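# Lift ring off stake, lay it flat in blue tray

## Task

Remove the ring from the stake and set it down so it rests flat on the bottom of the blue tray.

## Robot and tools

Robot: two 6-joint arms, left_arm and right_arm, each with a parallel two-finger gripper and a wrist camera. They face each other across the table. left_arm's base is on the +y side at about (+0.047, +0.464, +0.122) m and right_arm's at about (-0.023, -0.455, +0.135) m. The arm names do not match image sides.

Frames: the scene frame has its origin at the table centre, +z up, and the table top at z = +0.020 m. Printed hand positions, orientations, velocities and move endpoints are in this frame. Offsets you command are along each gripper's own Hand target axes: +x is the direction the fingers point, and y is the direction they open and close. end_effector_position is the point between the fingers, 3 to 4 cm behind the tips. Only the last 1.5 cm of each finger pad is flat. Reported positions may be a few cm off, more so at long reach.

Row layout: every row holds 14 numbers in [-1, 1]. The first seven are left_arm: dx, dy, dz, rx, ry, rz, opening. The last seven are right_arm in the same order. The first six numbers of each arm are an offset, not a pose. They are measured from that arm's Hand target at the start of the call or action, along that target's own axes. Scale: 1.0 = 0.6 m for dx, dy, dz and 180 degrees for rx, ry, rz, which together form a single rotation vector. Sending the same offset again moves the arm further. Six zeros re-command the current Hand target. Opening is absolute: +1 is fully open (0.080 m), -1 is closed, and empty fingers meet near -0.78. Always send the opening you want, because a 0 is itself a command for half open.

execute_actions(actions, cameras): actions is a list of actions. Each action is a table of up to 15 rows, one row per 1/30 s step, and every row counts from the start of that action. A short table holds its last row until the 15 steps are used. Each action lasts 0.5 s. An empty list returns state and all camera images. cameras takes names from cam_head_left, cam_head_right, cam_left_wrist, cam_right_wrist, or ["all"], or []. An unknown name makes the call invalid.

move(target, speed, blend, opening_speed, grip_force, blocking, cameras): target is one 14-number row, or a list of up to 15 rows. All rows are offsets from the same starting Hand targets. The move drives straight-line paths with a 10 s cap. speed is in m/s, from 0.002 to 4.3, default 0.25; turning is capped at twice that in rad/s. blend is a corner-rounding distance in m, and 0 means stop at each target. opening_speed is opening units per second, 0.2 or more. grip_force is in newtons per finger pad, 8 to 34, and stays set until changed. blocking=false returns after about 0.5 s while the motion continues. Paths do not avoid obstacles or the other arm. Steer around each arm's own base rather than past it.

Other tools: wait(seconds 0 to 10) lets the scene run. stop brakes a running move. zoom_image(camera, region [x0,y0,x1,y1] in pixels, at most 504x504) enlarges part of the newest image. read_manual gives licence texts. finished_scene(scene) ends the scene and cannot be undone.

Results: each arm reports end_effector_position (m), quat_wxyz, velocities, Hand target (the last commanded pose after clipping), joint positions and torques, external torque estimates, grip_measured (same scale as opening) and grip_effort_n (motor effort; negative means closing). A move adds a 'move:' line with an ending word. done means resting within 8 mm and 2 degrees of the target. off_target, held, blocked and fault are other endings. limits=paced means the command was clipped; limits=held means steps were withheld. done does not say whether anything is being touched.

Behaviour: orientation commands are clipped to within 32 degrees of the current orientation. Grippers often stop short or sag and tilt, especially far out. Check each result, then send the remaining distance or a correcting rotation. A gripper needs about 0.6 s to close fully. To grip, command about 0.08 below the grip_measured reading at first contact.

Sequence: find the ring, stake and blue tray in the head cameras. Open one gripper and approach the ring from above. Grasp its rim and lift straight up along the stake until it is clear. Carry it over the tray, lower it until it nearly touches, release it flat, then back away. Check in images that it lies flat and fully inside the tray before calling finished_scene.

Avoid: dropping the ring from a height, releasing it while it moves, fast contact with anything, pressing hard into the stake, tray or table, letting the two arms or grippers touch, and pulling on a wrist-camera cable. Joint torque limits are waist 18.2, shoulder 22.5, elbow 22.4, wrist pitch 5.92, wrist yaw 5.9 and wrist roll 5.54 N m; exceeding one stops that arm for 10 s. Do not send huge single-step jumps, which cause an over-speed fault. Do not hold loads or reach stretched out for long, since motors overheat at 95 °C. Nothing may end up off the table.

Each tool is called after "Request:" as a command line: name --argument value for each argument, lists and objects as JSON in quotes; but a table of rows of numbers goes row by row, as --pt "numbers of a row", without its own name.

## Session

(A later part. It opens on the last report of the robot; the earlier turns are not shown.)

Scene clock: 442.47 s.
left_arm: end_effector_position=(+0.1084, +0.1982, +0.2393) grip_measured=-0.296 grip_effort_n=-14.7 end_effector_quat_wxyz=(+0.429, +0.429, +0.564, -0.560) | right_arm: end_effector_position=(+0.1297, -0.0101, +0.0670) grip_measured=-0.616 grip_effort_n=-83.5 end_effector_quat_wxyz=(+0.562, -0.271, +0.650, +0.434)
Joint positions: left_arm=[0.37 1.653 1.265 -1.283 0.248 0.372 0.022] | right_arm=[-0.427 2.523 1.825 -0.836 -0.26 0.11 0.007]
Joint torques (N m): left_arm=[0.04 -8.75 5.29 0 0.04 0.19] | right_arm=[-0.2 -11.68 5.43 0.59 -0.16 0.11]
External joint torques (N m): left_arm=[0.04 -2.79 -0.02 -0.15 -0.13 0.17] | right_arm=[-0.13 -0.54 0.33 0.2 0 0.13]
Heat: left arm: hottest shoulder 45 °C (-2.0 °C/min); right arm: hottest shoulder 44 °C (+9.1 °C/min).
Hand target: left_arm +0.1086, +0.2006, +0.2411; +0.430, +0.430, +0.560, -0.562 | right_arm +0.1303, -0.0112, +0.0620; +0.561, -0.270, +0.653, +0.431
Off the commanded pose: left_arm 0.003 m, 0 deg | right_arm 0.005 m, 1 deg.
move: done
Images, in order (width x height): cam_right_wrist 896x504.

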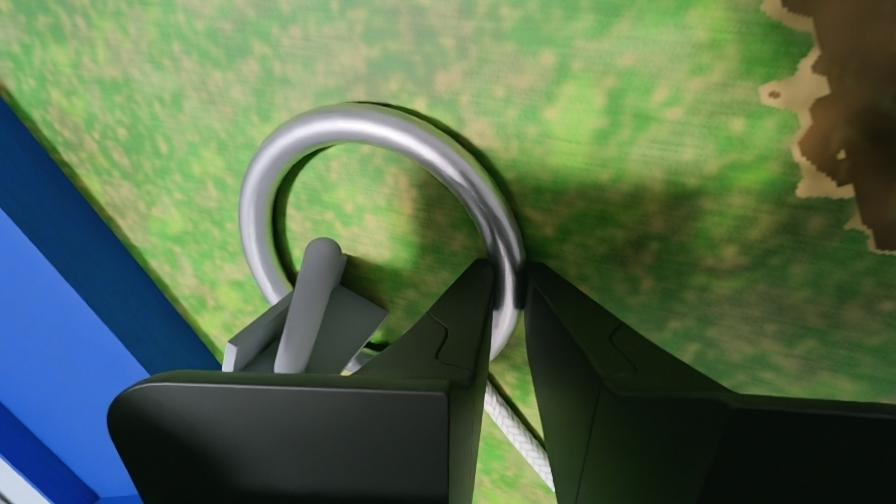

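Request:
move --target '[0, 0, 0, 0, 0, 0, -0.3, -0.0403, 0.0108, 0, 0, 0, 0, -0.74]' --speed 0.1 --cameras '["cam_right_wrist"]'

Scene clock: 452.07 s.
left_arm: end_effector_position=(+0.1084, +0.1982, +0.2393) grip_measured=-0.296 grip_effort_n=-15.1 end_effector_quat_wxyz=(+0.429, +0.429, +0.564, -0.560) | right_arm: end_effector_position=(+0.1260, -0.0190, +0.0703) grip_measured=-0.616 grip_effort_n=-83.5 end_effector_quat_wxyz=(+0.550, -0.279, +0.665, +0.422)
Joint positions: left_arm=[0.37 1.653 1.265 -1.283 0.248 0.372 0.022] | right_arm=[-0.427 2.519 1.831 -0.895 -0.26 0.11 0.007]
Joint torques (N m): left_arm=[0.05 -8.74 5.29 0.01 0.03 0.18] | right_arm=[-0.18 -17.16 6.62 0.05 -0.16 0.11]
External joint torques (N m): left_arm=[0.05 -2.77 -0.06 -0.16 -0.14 0.16] | right_arm=[-0.27 -6.27 1.69 -0.24 0.01 0.12]
Heat: left arm: hottest shoulder 45 °C (-1.0 °C/min); right arm: hottest shoulder 46 °C (+10.2 °C/min).
Hand target: left_arm +0.1086, +0.2006, +0.2411; +0.430, +0.430, +0.560, -0.562 | right_arm +0.1302, -0.0113, +0.0869; +0.561, -0.270, +0.653, +0.431
Off the commanded pose: left_arm 0.003 m, 0 deg | right_arm 0.019 m, 2 deg.
move: off_target (right_arm)
Images, in order (width x height): cam_right_wrist 896x504.

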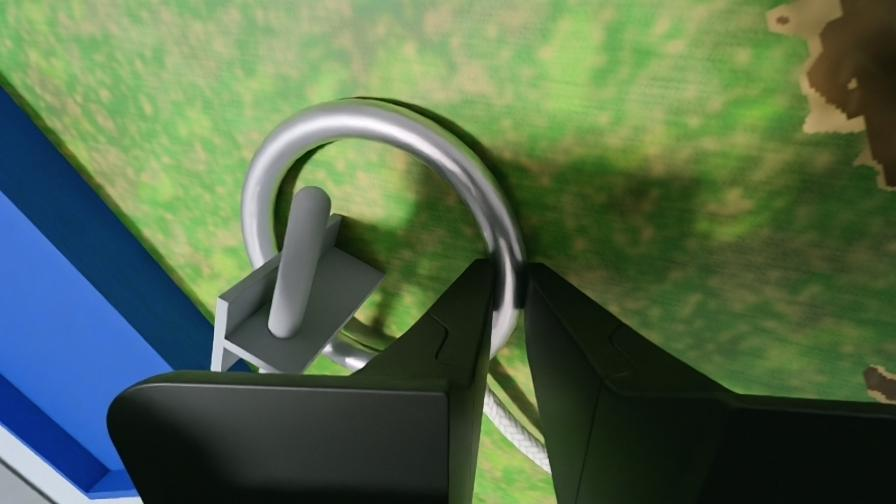

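Request:
move --target '[0, 0, 0, 0, 0, 0, -0.3, -0.0193, 0.0052, 0, 0, 0, 0, -0.74]' --speed 0.1 --cameras '["cam_right_wrist"]'

Scene clock: 460.30 s.
left_arm: end_effector_position=(+0.1084, +0.1982, +0.2393) grip_measured=-0.296 grip_effort_n=-15.1 end_effector_quat_wxyz=(+0.429, +0.429, +0.564, -0.560) | right_arm: end_effector_position=(+0.1261, -0.0189, +0.0824) grip_measured=-0.616 grip_effort_n=-83.5 end_effector_quat_wxyz=(+0.549, -0.280, +0.665, +0.422)
Joint positions: left_arm=[0.37 1.653 1.265 -1.283 0.248 0.372 0.022] | right_arm=[-0.427 2.499 1.844 -0.929 -0.26 0.11 0.007]
Joint torques (N m): left_arm=[0.09 -8.74 5.29 0.01 0.03 0.18] | right_arm=[-0.17 -17.04 6.8 0.1 -0.16 0.11]
External joint torques (N m): left_arm=[0.04 -2.83 -0.03 -0.16 -0.13 0.17] | right_arm=[-0.17 -6.11 1.76 -0.2 -0.01 0.12]
Motor temperatures (°C): left_arm=[27 45 31 28 27 30] | right_arm=[25 47 37 34 31 34]
Heat: left arm: hottest shoulder 45 °C (-1.0 °C/min); right arm: hottest shoulder 47 °C (+8.1 °C/min).
Hand target: left_arm +0.1086, +0.2006, +0.2411; +0.430, +0.430, +0.560, -0.562 | right_arm +0.1302, -0.0113, +0.0989; +0.561, -0.270, +0.653, +0.431
Off the commanded pose: left_arm 0.003 m, 0 deg | right_arm 0.019 m, 2 deg.
move: off_target (right_arm)
Images, in order (width x height): cam_right_wrist 896x504.

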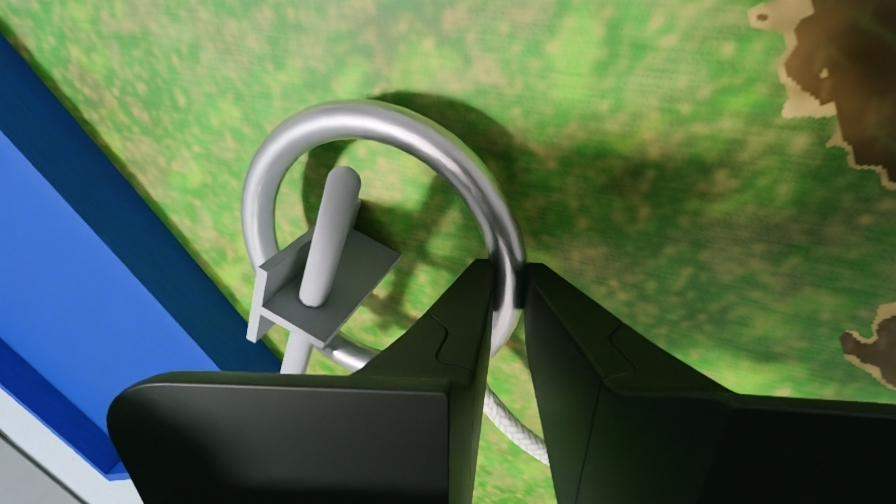

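Request:
wait --seconds 0 --cameras '["cam_head_left", "cam_head_right"]'

Request:
zoom_image --camera "cam_head_left" --region '[430, 150, 570, 250]'

Scene clock: 472.37 s.
left_arm: end_effector_position=(+0.1084, +0.1982, +0.2393) grip_measured=-0.296 grip_effort_n=-15.1 end_effector_quat_wxyz=(+0.429, +0.429, +0.564, -0.560) | right_arm: end_effector_position=(+0.1261, -0.0189, +0.0824) grip_measured=-0.616 grip_effort_n=-83.5 end_effector_quat_wxyz=(+0.549, -0.280, +0.665, +0.422)
Joint positions: left_arm=[0.37 1.653 1.265 -1.283 0.248 0.372 0.022] | right_arm=[-0.427 2.499 1.844 -0.929 -0.26 0.11 0.007]
Joint torques (N m): left_arm=[0.07 -8.74 5.29 0.01 0.03 0.18] | right_arm=[-0.17 -17.03 6.83 0.1 -0.16 0.11]
External joint torques (N m): left_arm=[0.07 -2.82 -0.01 -0.16 -0.13 0.16] | right_arm=[-0.18 -6.1 1.79 -0.2 -0.01 0.13]
Motor temperatures (°C): left_arm=[27 45 31 28 27 30] | right_arm=[25 52 37 33 30 34]
Heat: left arm: hottest shoulder 45 °C (+0.0 °C/min); right arm: hottest shoulder 52 °C (+10.1 °C/min). Fold the right arm in close to its base, or ease its load, before you think long.
Hand target: left_arm +0.1086, +0.2006, +0.2411; +0.430, +0.430, +0.560, -0.562 | right_arm +0.1302, -0.0113, +0.0989; +0.561, -0.270, +0.653, +0.431
Tool commands: left_gripper/opening=-0.3 right_gripper/opening=-0.74
Off the commanded pose: left_arm 0.003 m, 0 deg | right_arm 0.019 m, 2 deg.
MOTOR HOT: joint 2 (shoulder) of the right arm reports 52 °C; the controller stops that arm at 95 °C. To cool a motor, set the load down, stop pushing, or move to a pose that needs little force.
Images, in order (width x height): cam_head_left 896x504, cam_head_right 896x504.

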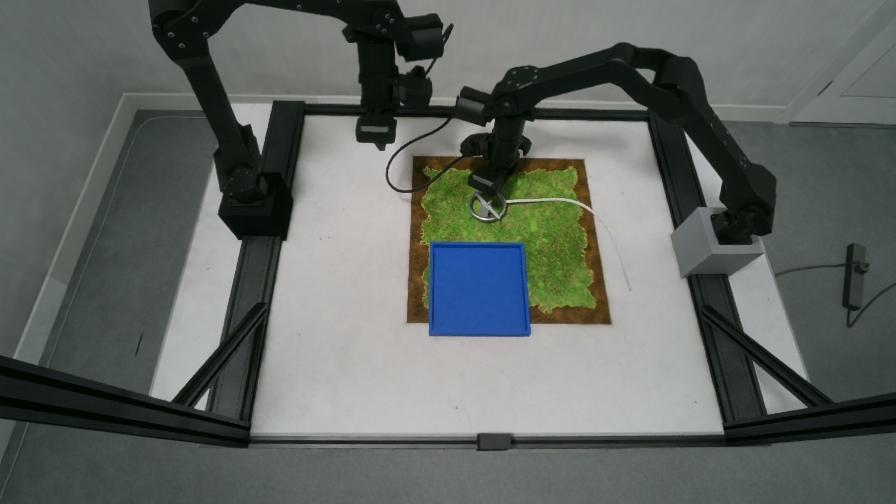

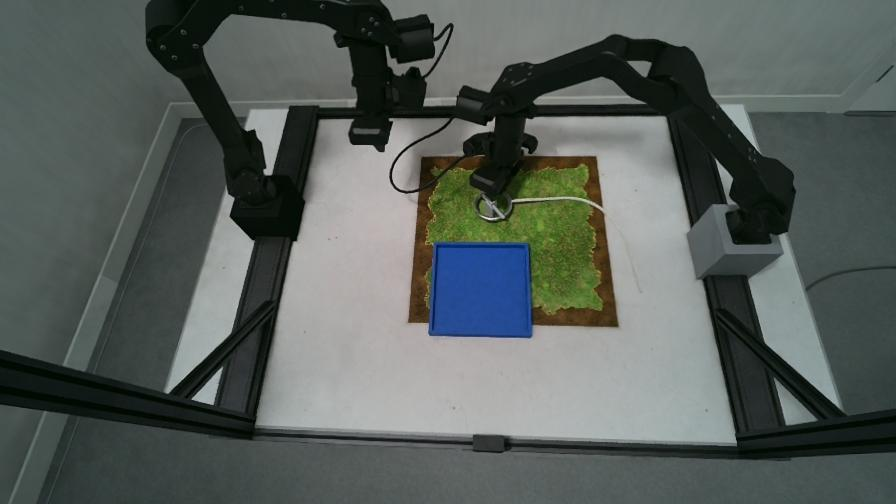

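Scaled by 3.600.

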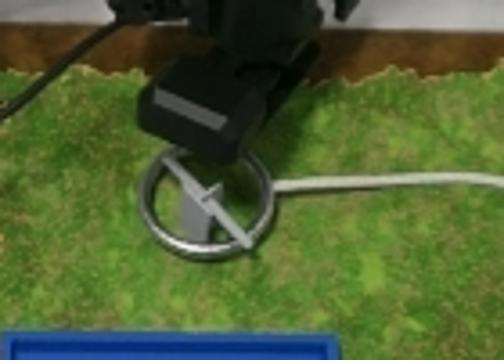

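Request:
move --pt "0 0 0 0 0 0 -0.3 -0.0225 0.006 0 0 0 0 -0.74" --pt "0 0 0 0 0 0 -0.3 -0.018 0.0227 -0.010 0 0 0 -0.74" --speed 0.1 --cameras '["cam_right_wrist","cam_head_left"]'

Request:
zoom_image --camera "cam_head_left" --region '[430, 150, 570, 250]'

Scene clock: 498.43 s.
left_arm: end_effector_position=(+0.1084, +0.1982, +0.2393) grip_measured=-0.296 grip_effort_n=-15.1 end_effector_quat_wxyz=(+0.429, +0.429, +0.564, -0.560) | right_arm: end_effector_position=(+0.1190, -0.0166, +0.0962) grip_measured=-0.616 grip_effort_n=-83.5 end_effector_quat_wxyz=(+0.553, -0.279, +0.663, +0.420)
Joint positions: left_arm=[0.37 1.653 1.265 -1.283 0.248 0.372 0.022] | right_arm=[-0.409 2.465 1.841 -0.947 -0.254 0.133 0.007]
Joint torques (N m): left_arm=[0.05 -8.76 5.29 0 0.03 0.18] | right_arm=[0.3 -17.88 5.25 0.22 -0.32 0.13]
External joint torques (N m): left_arm=[0.06 -2.8 -0.06 -0.17 -0.15 0.17] | right_arm=[0.22 -7.18 0.21 -0.09 -0.17 0.14]
Motor temperatures (°C): left_arm=[27 45 31 28 27 30] | right_arm=[25 61 38 33 30 34]
Heat: left arm: hottest shoulder 45 °C (+0.0 °C/min); right arm: hottest shoulder 61 °C (+17.2 °C/min). Fold the right arm in close to its base, or ease its load, before you think long.
Hand target: left_arm +0.1086, +0.2006, +0.2411; +0.430, +0.430, +0.560, -0.562 | right_arm +0.1182, -0.0113, +0.1128; +0.561, -0.271, +0.653, +0.431
Off the commanded pose: left_arm 0.003 m, 0 deg | right_arm 0.017 m, 2 deg.
MOTOR HOT: still on. Joint 2 (shoulder) of the right arm reports 61 °C.
move: off_target (right_arm)
Images, in order (width x height): cam_head_left 896x504, cam_right_wrist 896x504.

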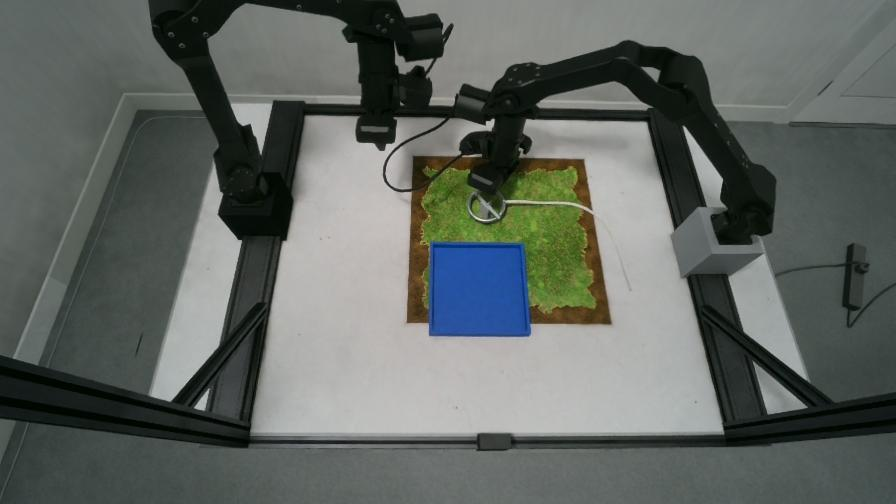

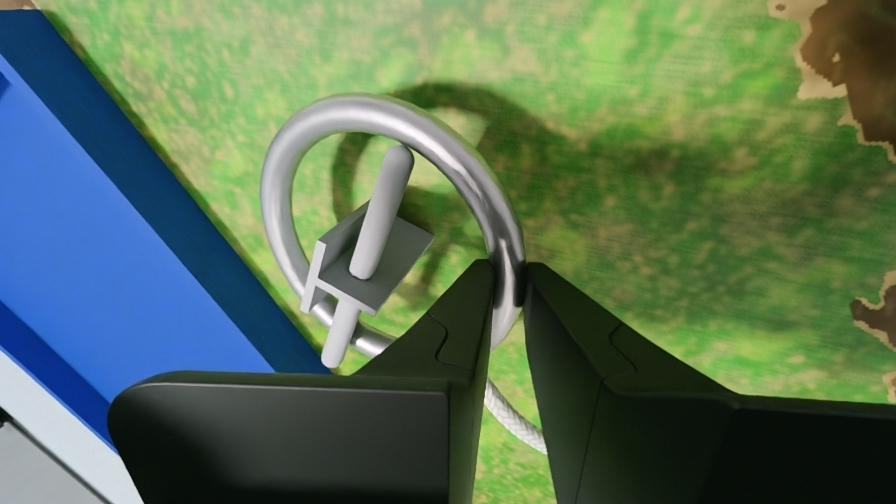

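Scaled by 3.600.

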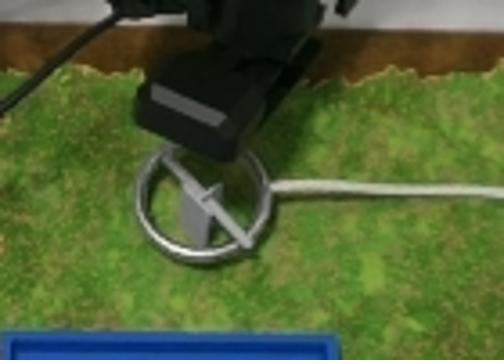

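Request:
move --target '[0, 0, 0, 0, 0, 0, -0.3, 0.0, 0.0087, -0.011, 0, 0, 0, -0.74]' --speed 0.1 --cameras '["cam_right_wrist","cam_head_left","cam_head_right"]'

Request:
zoom_image --camera "cam_head_left" --region '[450, 170, 530, 230]'

Request:
zoom_image --camera "cam_head_right" --region '[450, 170, 530, 230]'

Scene clock: 511.83 s.
left_arm: end_effector_position=(+0.1084, +0.1982, +0.2393) grip_measured=-0.296 grip_effort_n=-14.7 end_effector_quat_wxyz=(+0.429, +0.429, +0.564, -0.560) | right_arm: end_effector_position=(+0.1165, -0.0184, +0.0986) grip_measured=-0.616 grip_effort_n=-83.5 end_effector_quat_wxyz=(+0.559, -0.275, +0.660, +0.419)
Joint positions: left_arm=[0.37 1.653 1.265 -1.283 0.248 0.372 0.022] | right_arm=[-0.404 2.439 1.803 -0.921 -0.25 0.149 0.007]
Joint torques (N m): left_arm=[0.08 -8.73 5.28 0 0.03 0.18] | right_arm=[0.93 -17.73 4.88 -0.23 -0.45 0.06]
External joint torques (N m): left_arm=[0.11 -2.85 0.01 -0.15 -0.14 0.16] | right_arm=[0.85 -7.06 -0.22 -0.57 -0.29 0.07]
Motor temperatures (°C): left_arm=[27 45 31 28 27 30] | right_arm=[25 61 37 33 30 34]
Heat: left arm: hottest shoulder 45 °C (+0.0 °C/min); right arm: hottest shoulder 61 °C (+15.0 °C/min). Fold the right arm in close to its base, or ease its load, before you think long.
Hand target: left_arm +0.1086, +0.2006, +0.2411; +0.430, +0.430, +0.560, -0.562 | right_arm +0.1106, -0.0145, +0.1142; +0.561, -0.270, +0.653, +0.431
Off the commanded pose: left_arm 0.003 m, 0 deg | right_arm 0.017 m, 2 deg.
MOTOR HOT: still on. Joint 2 (shoulder) of the right arm reports 61 °C.
move: off_target (right_arm)
Images, in order (width x height): cam_head_left 896x504, cam_head_right 896x504, cam_right_wrist 896x504.

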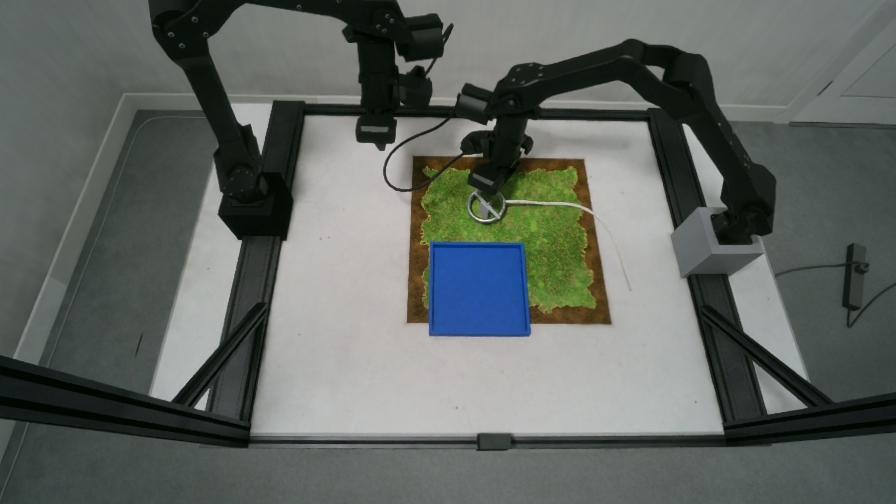

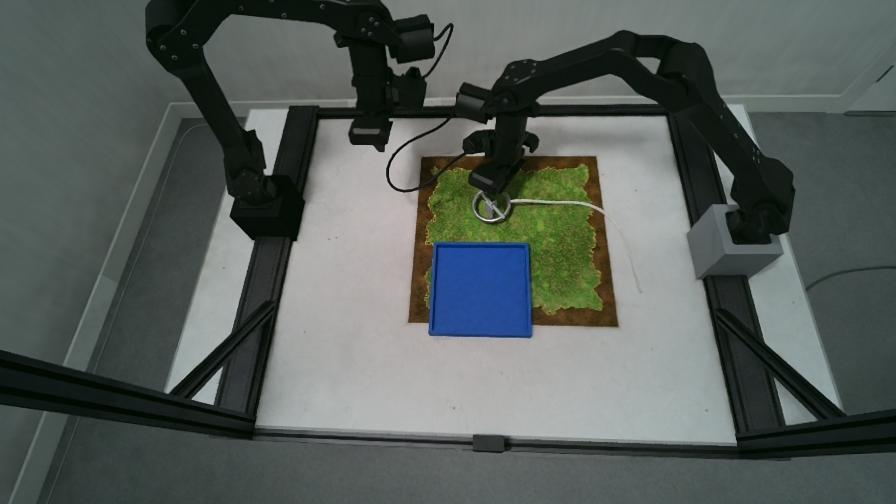

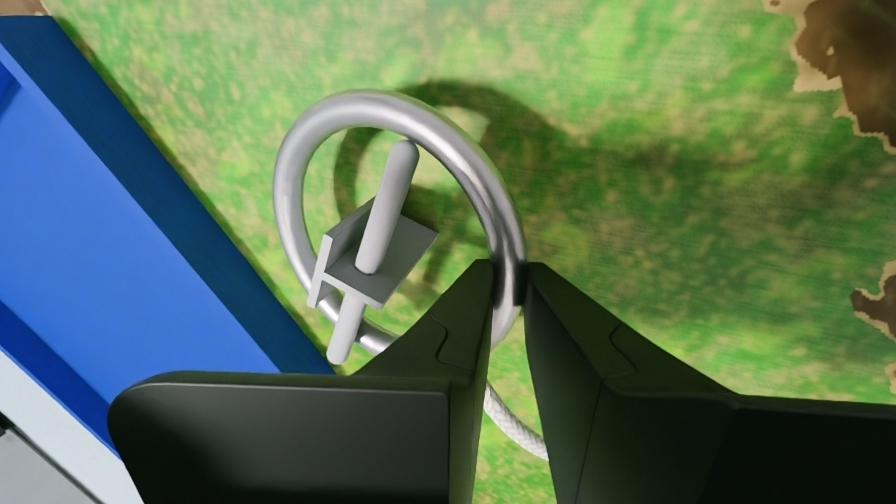

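Scaled by 6.300.

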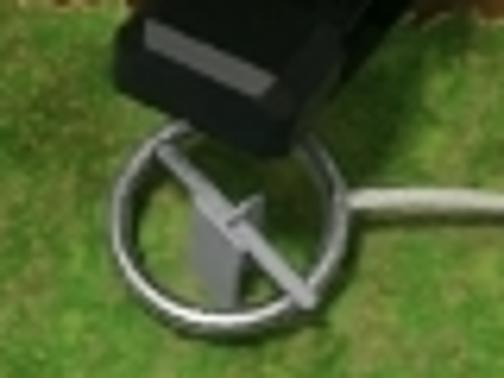

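Scaled by 6.300.

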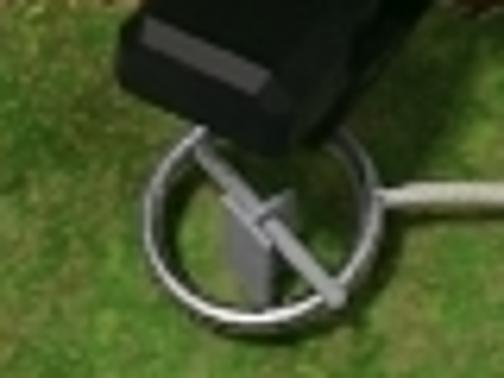

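Request:
move --target '[0, 0, 0, 0, 0, 0, -0.3, 0.0016, 0.008, -0.010, 0, 0, 0, -0.74]' --speed 0.1 --cameras '["cam_right_wrist","cam_head_left"]'

Request:
zoom_image --camera "cam_head_left" --region '[450, 170, 530, 230]'

Scene clock: 525.17 s.
left_arm: end_effector_position=(+0.1084, +0.1982, +0.2393) grip_measured=-0.296 grip_effort_n=-14.7 end_effector_quat_wxyz=(+0.429, +0.429, +0.564, -0.560) | right_arm: end_effector_position=(+0.1138, -0.0190, +0.1012) grip_measured=-0.616 grip_effort_n=-83.5 end_effector_quat_wxyz=(+0.566, -0.271, +0.657, +0.419)
Joint positions: left_arm=[0.37 1.653 1.265 -1.283 0.248 0.372 0.022] | right_arm=[-0.398 2.415 1.77 -0.896 -0.245 0.165 0.007]
Joint torques (N m): left_arm=[0.07 -8.76 5.29 0.01 0.03 0.19] | right_arm=[1.42 -17.28 4.31 -0.64 -0.59 -0.02]
External joint torques (N m): left_arm=[0.07 -2.85 -0.02 -0.15 -0.14 0.17] | right_arm=[1.5 -6.64 -0.84 -1.01 -0.45 -0.01]
Motor temperatures (°C): left_arm=[27 45 31 28 27 30] | right_arm=[26 69 36 33 31 34]
Heat: left arm: hottest shoulder 45 °C (+0.0 °C/min); right arm: hottest shoulder 69 °C (+19.3 °C/min). Heating fast: the right arm's shoulder motor: a push or a pull is the cause, and it goes on while you think. Ease it with your next call, before anything else.
Hand target: left_arm +0.1086, +0.2006, +0.2411; +0.430, +0.430, +0.560, -0.562 | right_arm +0.1033, -0.0173, +0.1145; +0.561, -0.270, +0.653, +0.431
Off the commanded pose: left_arm 0.003 m, 0 deg | right_arm 0.017 m, 2 deg.
MOTOR HOT: still on. Joint 2 (shoulder) of the right arm reports 69 °C.
move: off_target (right_arm)
Images, in order (width x height): cam_head_left 896x504, cam_right_wrist 896x504.

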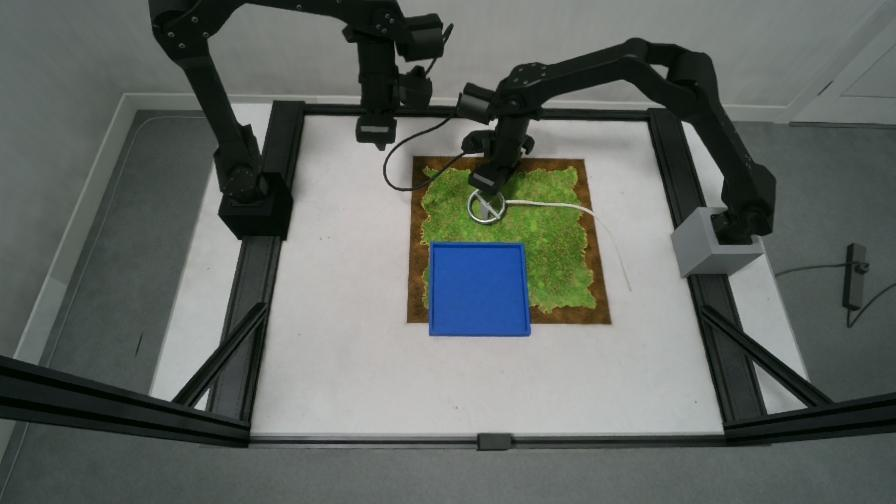

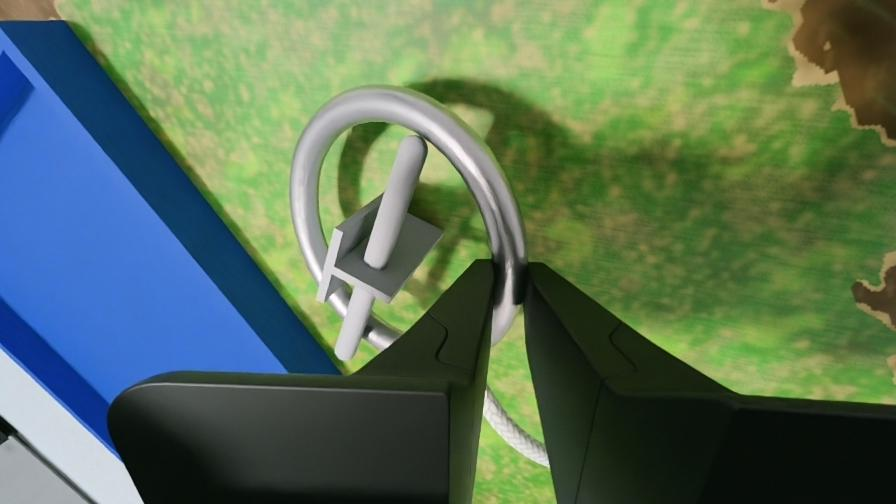

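Scaled by 6.300.

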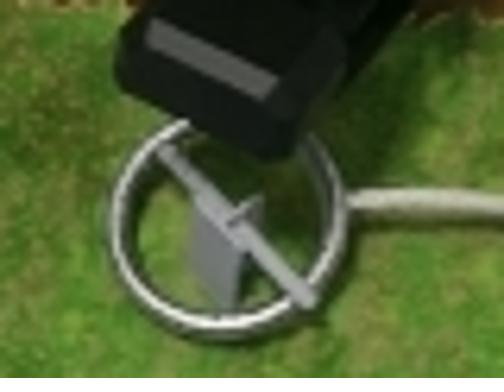

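Request:
move --target '[0, 0, 0, 0, 0, 0, -0.3, -0.006, 0.0148, -0.0067, 0, 0, 0, -0.74]' --speed 0.15 --cameras '["cam_right_wrist"]'

Scene clock: 540.17 s.
left_arm: end_effector_position=(+0.1084, +0.1982, +0.2393) grip_measured=-0.296 grip_effort_n=-14.7 end_effector_quat_wxyz=(+0.429, +0.429, +0.564, -0.560) | right_arm: end_effector_position=(+0.1091, -0.0183, +0.1081) grip_measured=-0.616 grip_effort_n=-83.5 end_effector_quat_wxyz=(+0.570, -0.270, +0.655, +0.417)
Joint positions: left_arm=[0.37 1.653 1.265 -1.283 0.248 0.372 0.022] | right_arm=[-0.385 2.392 1.759 -0.896 -0.237 0.184 0.007]
Joint torques (N m): left_arm=[0.05 -8.75 5.29 0.01 0.03 0.18] | right_arm=[1.84 -16.92 4.27 -0.8 -0.81 -0.03]
External joint torques (N m): left_arm=[0.05 -2.86 -0.02 -0.16 -0.14 0.17] | right_arm=[1.85 -6.39 -0.91 -1.2 -0.68 -0.02]
Motor temperatures (°C): left_arm=[27 45 31 28 27 30] | right_arm=[26 67 36 33 31 34]
Heat: left arm: hottest shoulder 45 °C (+0.0 °C/min); right arm: hottest shoulder 67 °C (+12.2 °C/min). Fold the right arm in close to its base, or ease its load, before you think long.
Hand target: left_arm +0.1086, +0.2006, +0.2411; +0.430, +0.430, +0.560, -0.562 | right_arm +0.0948, -0.0169, +0.1204; +0.561, -0.270, +0.653, +0.431
Off the commanded pose: left_arm 0.003 m, 0 deg | right_arm 0.019 m, 2 deg.
MOTOR HOT: still on. Joint 2 (shoulder) of the right arm reports 67 °C.
move: off_target (right_arm)
Images, in order (width x height): cam_right_wrist 896x504.

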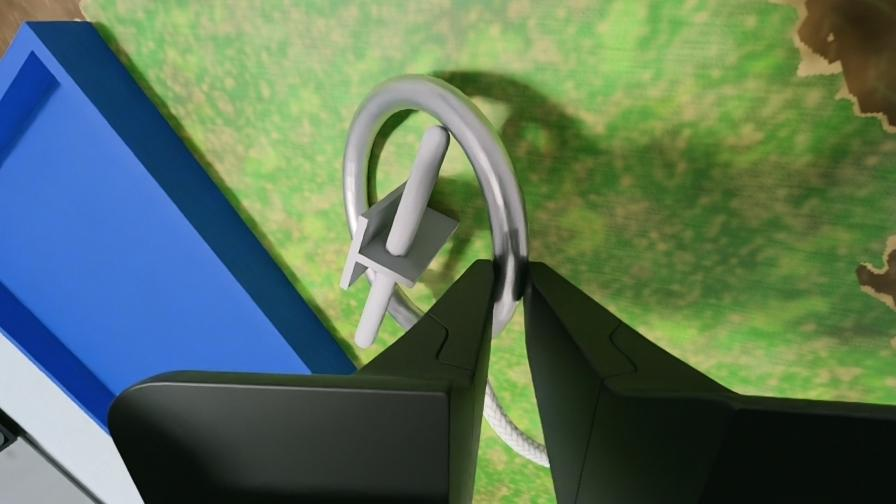

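Request:
move --target '[0, 0, 0, 0, 0, 0, -0.3, 0.0322, -0.0086, 0, 0, 0, 0, -0.74]' --speed 0.15 --cameras '["cam_right_wrist","cam_head_left","cam_head_right"]'

Request:
zoom_image --camera "cam_head_left" --region '[450, 170, 530, 230]'

Request:
zoom_image --camera "cam_head_right" --region '[450, 170, 530, 230]'

Scene clock: 572.43 s.
left_arm: end_effector_position=(+0.1084, +0.1982, +0.2393) grip_measured=-0.296 grip_effort_n=-15.1 end_effector_quat_wxyz=(+0.429, +0.429, +0.564, -0.560) | right_arm: end_effector_position=(+0.1091, -0.0179, +0.1014) grip_measured=-0.616 grip_effort_n=-83.5 end_effector_quat_wxyz=(+0.574, -0.267, +0.650, +0.421)
Joint positions: left_arm=[0.37 1.653 1.265 -1.283 0.248 0.372 0.022] | right_arm=[-0.385 2.392 1.729 -0.851 -0.237 0.184 0.007]
Joint torques (N m): left_arm=[0.05 -8.77 5.29 0 0.02 0.18] | right_arm=[1.82 -12.81 4.44 0.18 -0.8 -0.02]
External joint torques (N m): left_arm=[0.08 -2.78 -0.07 -0.17 -0.15 0.16] | right_arm=[1.89 -2.3 -0.71 -0.24 -0.66 -0.01]
Motor temperatures (°C): left_arm=[27 45 31 28 27 30] | right_arm=[26 75 35 33 32 34]
Heat: left arm: hottest shoulder 45 °C (+0.0 °C/min); right arm: hottest shoulder 75 °C (+13.1 °C/min). Fold the right arm in close to its base, or ease its load, before you think long.
Hand target: left_arm +0.1086, +0.2006, +0.2411; +0.430, +0.430, +0.560, -0.562 | right_arm +0.0947, -0.0169, +0.1003; +0.561, -0.270, +0.653, +0.431
Off the commanded pose: left_arm 0.003 m, 0 deg | right_arm 0.014 m, 2 deg.
MOTOR HOT: still on. Joint 2 (shoulder) of the right arm reports 75 °C.
move: off_target (right_arm)
Images, in order (width x height): cam_head_left 896x504, cam_head_right 896x504, cam_right_wrist 896x504.

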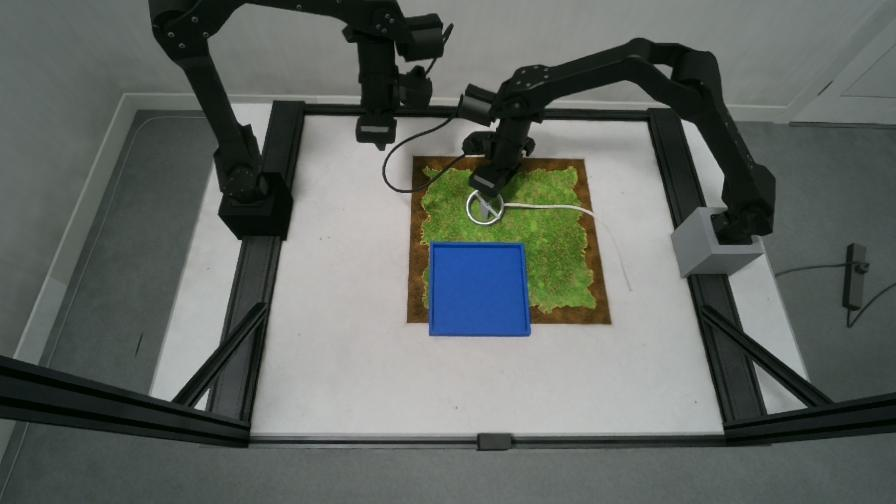

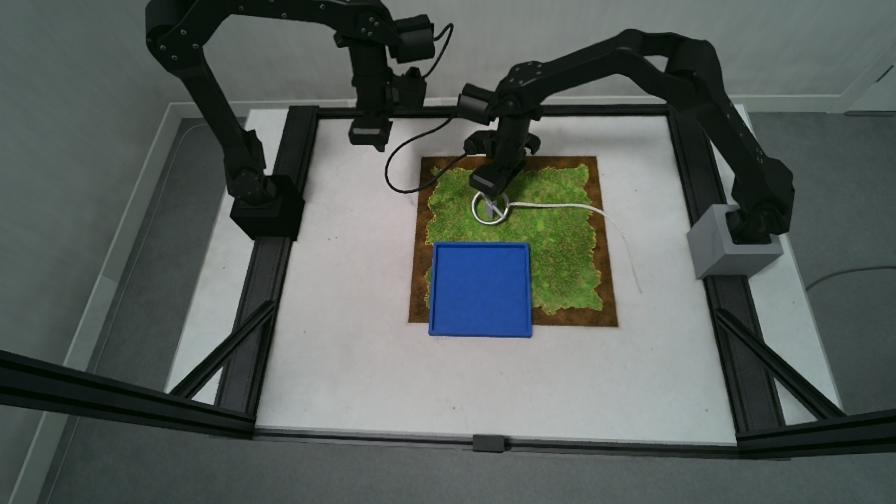

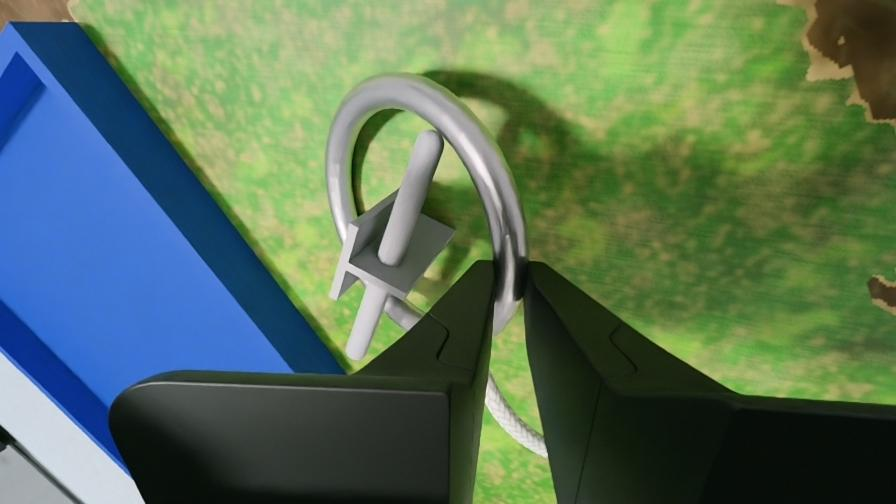

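Scaled by 6.300.

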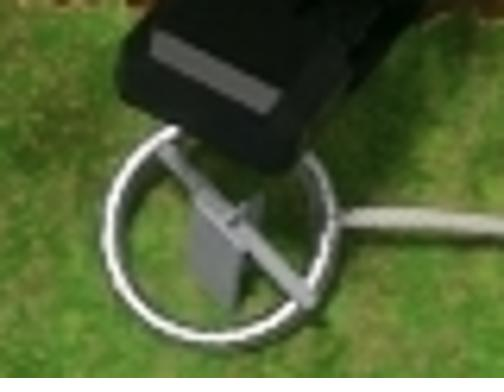

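Scaled by 6.300.

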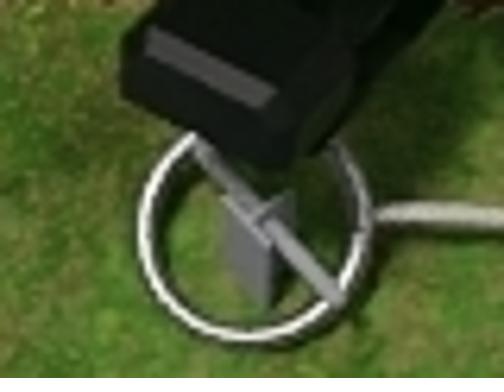

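Request:
move --target '[0, 0, 0, 0, 0, 0, -0.3, 0.0107, -0.0115, -0.0145, 0, 0, 0, -0.74]' --speed 0.15 --cameras '["cam_right_wrist","cam_head_left"]'

Request:
zoom_image --camera "cam_head_left" --region '[450, 170, 530, 230]'

Scene clock: 599.23 s.
left_arm: end_effector_position=(+0.1084, +0.1982, +0.2393) grip_measured=-0.296 grip_effort_n=-15.1 end_effector_quat_wxyz=(+0.429, +0.429, +0.564, -0.560) | right_arm: end_effector_position=(+0.0966, -0.0284, +0.0850) grip_measured=-0.623 grip_effort_n=-83.5 end_effector_quat_wxyz=(+0.560, -0.272, +0.658, +0.423)
Joint positions: left_arm=[0.37 1.653 1.265 -1.283 0.248 0.372 0.022] | right_arm=[-0.372 2.392 1.655 -0.802 -0.253 0.18 0.007]
Joint torques (N m): left_arm=[0.06 -8.74 5.3 0 0.03 0.18] | right_arm=[0.22 -15.03 4.51 0.28 -0.3 -0.14]
External joint torques (N m): left_arm=[0.08 -2.78 -0.03 -0.16 -0.14 0.17] | right_arm=[0.29 -4.93 -0.29 -0.07 -0.16 -0.13]
Motor temperatures (°C): left_arm=[27 45 31 28 27 30] | right_arm=[26 70 34 33 32 34]
Heat: left arm: hottest shoulder 45 °C (+0.0 °C/min); right arm: hottest shoulder 70 °C (+3.0 °C/min). Fold the right arm in close to its base, or ease its load, before you think long.
Hand target: left_arm +0.1086, +0.2006, +0.2411; +0.430, +0.430, +0.560, -0.562 | right_arm +0.0948, -0.0269, +0.0923; +0.561, -0.270, +0.653, +0.431
Off the commanded pose: left_arm 0.003 m, 0 deg | right_arm 0.008 m, 1 deg.
MOTOR HOT: still on. Joint 2 (shoulder) of the right arm reports 70 °C.
move: done
Images, in order (width x height): cam_head_left 896x504, cam_right_wrist 896x504.

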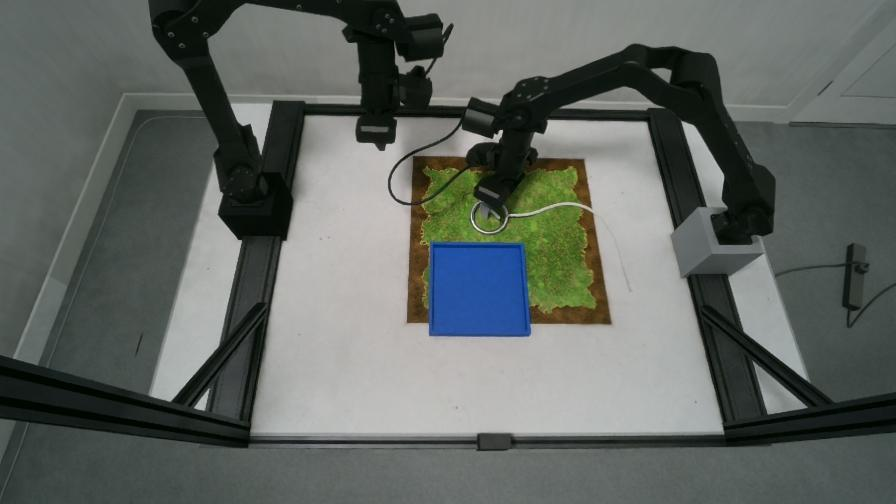

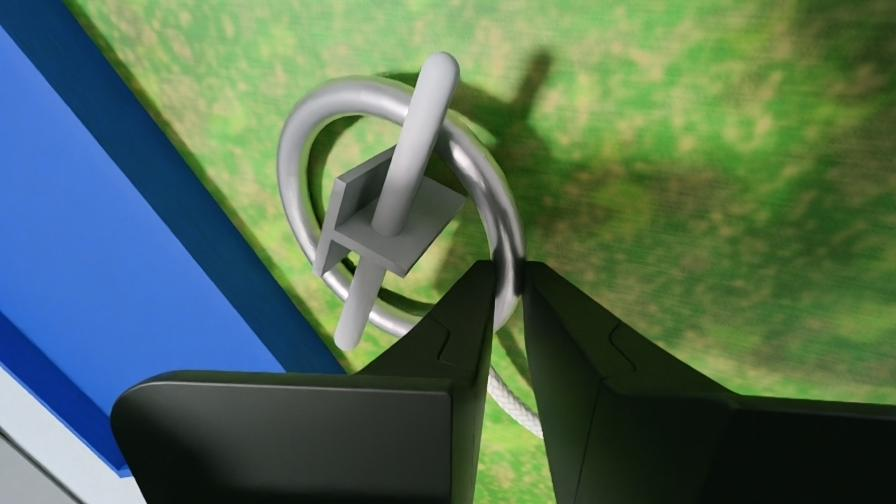

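Scaled by 6.300.

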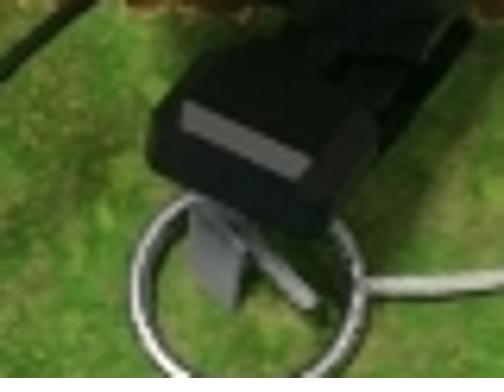

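Request:
move --target '[0, 0, 0, 0, 0, 0, -0.3, -0.0128, -0.0092, 0.0157, 0, 0, 0, -0.74]' --speed 0.1 --cameras '["cam_right_wrist","cam_head_left"]'

Request:
zoom_image --camera "cam_head_left" --region '[450, 180, 530, 240]'

Scene clock: 614.77 s.
left_arm: end_effector_position=(+0.1084, +0.1982, +0.2393) grip_measured=-0.296 grip_effort_n=-15.6 end_effector_quat_wxyz=(+0.429, +0.429, +0.564, -0.560) | right_arm: end_effector_position=(+0.1043, -0.0270, +0.0942) grip_measured=-0.631 grip_effort_n=-83.5 end_effector_quat_wxyz=(+0.559, -0.274, +0.657, +0.424)
Joint positions: left_arm=[0.37 1.653 1.265 -1.283 0.248 0.372 0.022] | right_arm=[-0.388 2.392 1.696 -0.85 -0.253 0.159 0.007]
Joint torques (N m): left_arm=[0.07 -8.74 5.3 0 0.03 0.19] | right_arm=[-0.12 -12.61 6.91 0.2 -0.33 -0.13]
External joint torques (N m): left_arm=[0.04 -2.87 0 -0.18 -0.13 0.17] | right_arm=[-0.04 -2.29 1.94 -0.15 -0.19 -0.12]
Motor temperatures (°C): left_arm=[27 45 31 28 27 30] | right_arm=[26 71 34 33 31 34]
Heat: left arm: hottest shoulder 45 °C (+0.0 °C/min); right arm: hottest shoulder 71 °C (+0.0 °C/min). Fold the right arm in close to its base, or ease its load, before you think long.
Hand target: left_arm +0.1086, +0.2006, +0.2411; +0.430, +0.430, +0.560, -0.562 | right_arm +0.1057, -0.0224, +0.0983; +0.561, -0.270, +0.653, +0.431
Off the commanded pose: left_arm 0.003 m, 0 deg | right_arm 0.006 m, 1 deg.
MOTOR HOT: still on. Joint 2 (shoulder) of the right arm reports 71 °C.
move: done
Images, in order (width x height): cam_head_left 896x504, cam_right_wrist 896x504.

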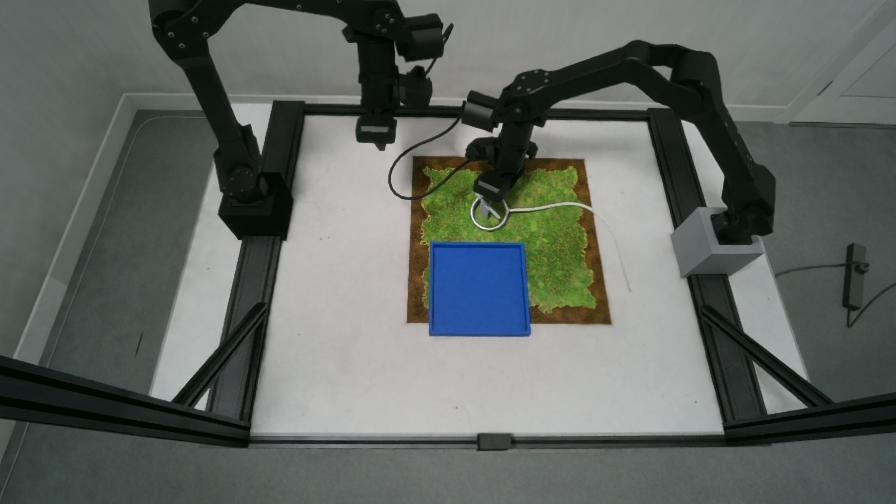

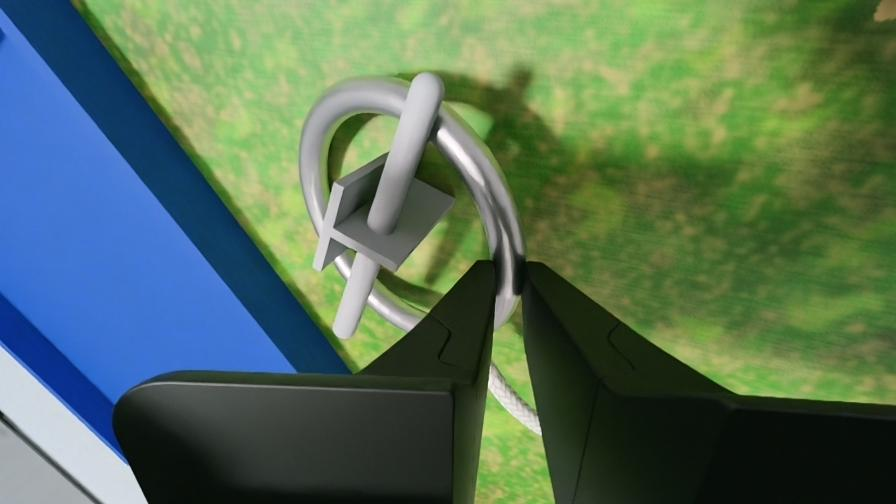

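Scaled by 6.300.

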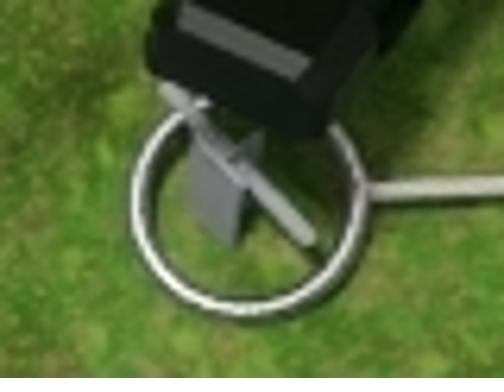

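Request:
move --target '[0, 0, 0, 0, 0, 0, -0.3, -0.002, -0.0072, 0.0237, 0, 0, 0, -0.74]' --speed 0.1 --cameras '["cam_right_wrist","cam_head_left"]'

Request:
zoom_image --camera "cam_head_left" --region '[450, 180, 530, 240]'

Scene clock: 717.77 s.
left_arm: end_effector_position=(+0.1084, +0.1982, +0.2393) grip_measured=-0.296 grip_effort_n=-14.7 end_effector_quat_wxyz=(+0.429, +0.429, +0.564, -0.560) | right_arm: end_effector_position=(+0.1163, -0.0137, +0.1021) grip_measured=-0.738 grip_effort_n=-15.6 end_effector_quat_wxyz=(+0.564, -0.271, +0.651, +0.429)
Joint positions: left_arm=[0.37 1.653 1.265 -1.283 0.248 0.372 0.022] | right_arm=[-0.401 2.428 1.796 -0.898 -0.253 0.144 0.002]
Joint torques (N m): left_arm=[0.07 -8.74 5.28 0.01 0.03 0.18] | right_arm=[-0.23 -10.86 6.79 0.21 -0.34 -0.12]
External joint torques (N m): left_arm=[0.07 -2.84 0 -0.15 -0.14 0.17] | right_arm=[-0.23 -0.29 1.72 -0.15 -0.19 -0.11]
Motor temperatures (°C): left_arm=[27 46 31 28 27 30] | right_arm=[26 65 36 33 31 34]
Heat: left arm: hottest shoulder 46 °C (+0.0 °C/min); right arm: hottest shoulder 65 °C (-2.0 °C/min). Fold the right arm in close to its base, or ease its load, before you think long.
Hand target: left_arm +0.1086, +0.2006, +0.2411; +0.430, +0.430, +0.560, -0.562 | right_arm +0.1167, -0.0124, +0.0984; +0.561, -0.270, +0.653, +0.431
Off the commanded pose: left_arm 0.003 m, 0 deg | right_arm 0.004 m, 0 deg.
MOTOR HOT: still on. Joint 2 (shoulder) of the right arm reports 65 °C.
move: done
Images, in order (width x height): cam_head_left 896x504, cam_right_wrist 896x504.

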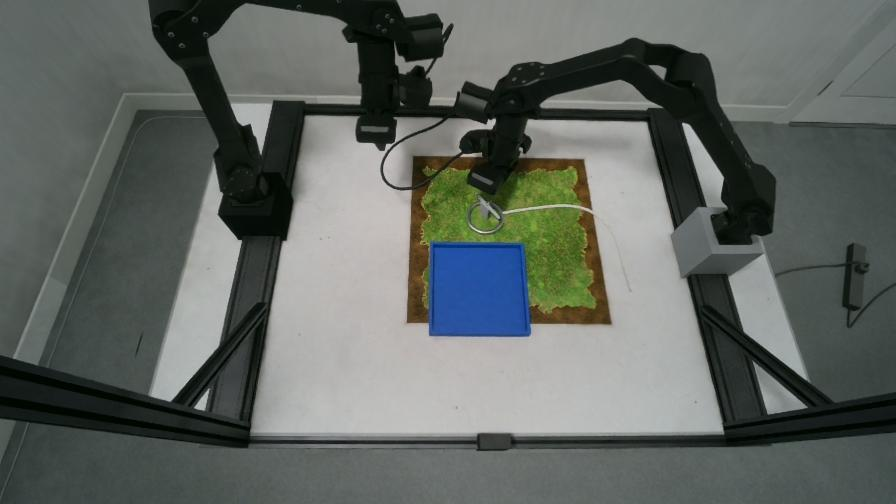

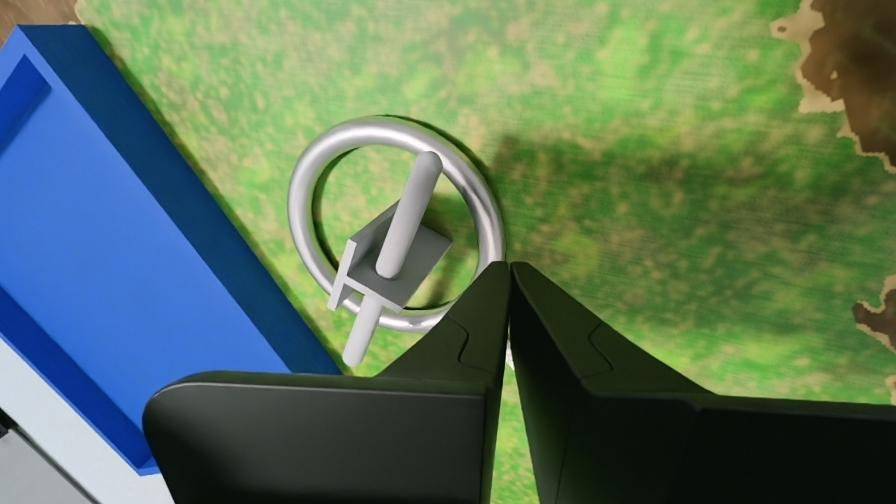

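Scaled by 6.300.

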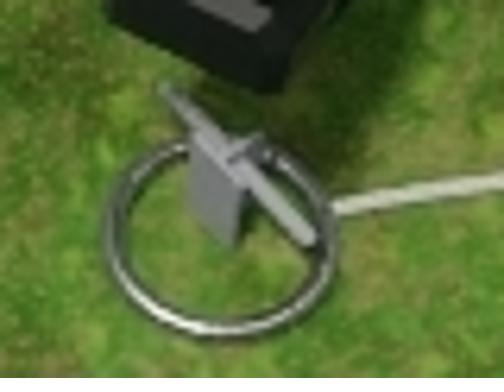

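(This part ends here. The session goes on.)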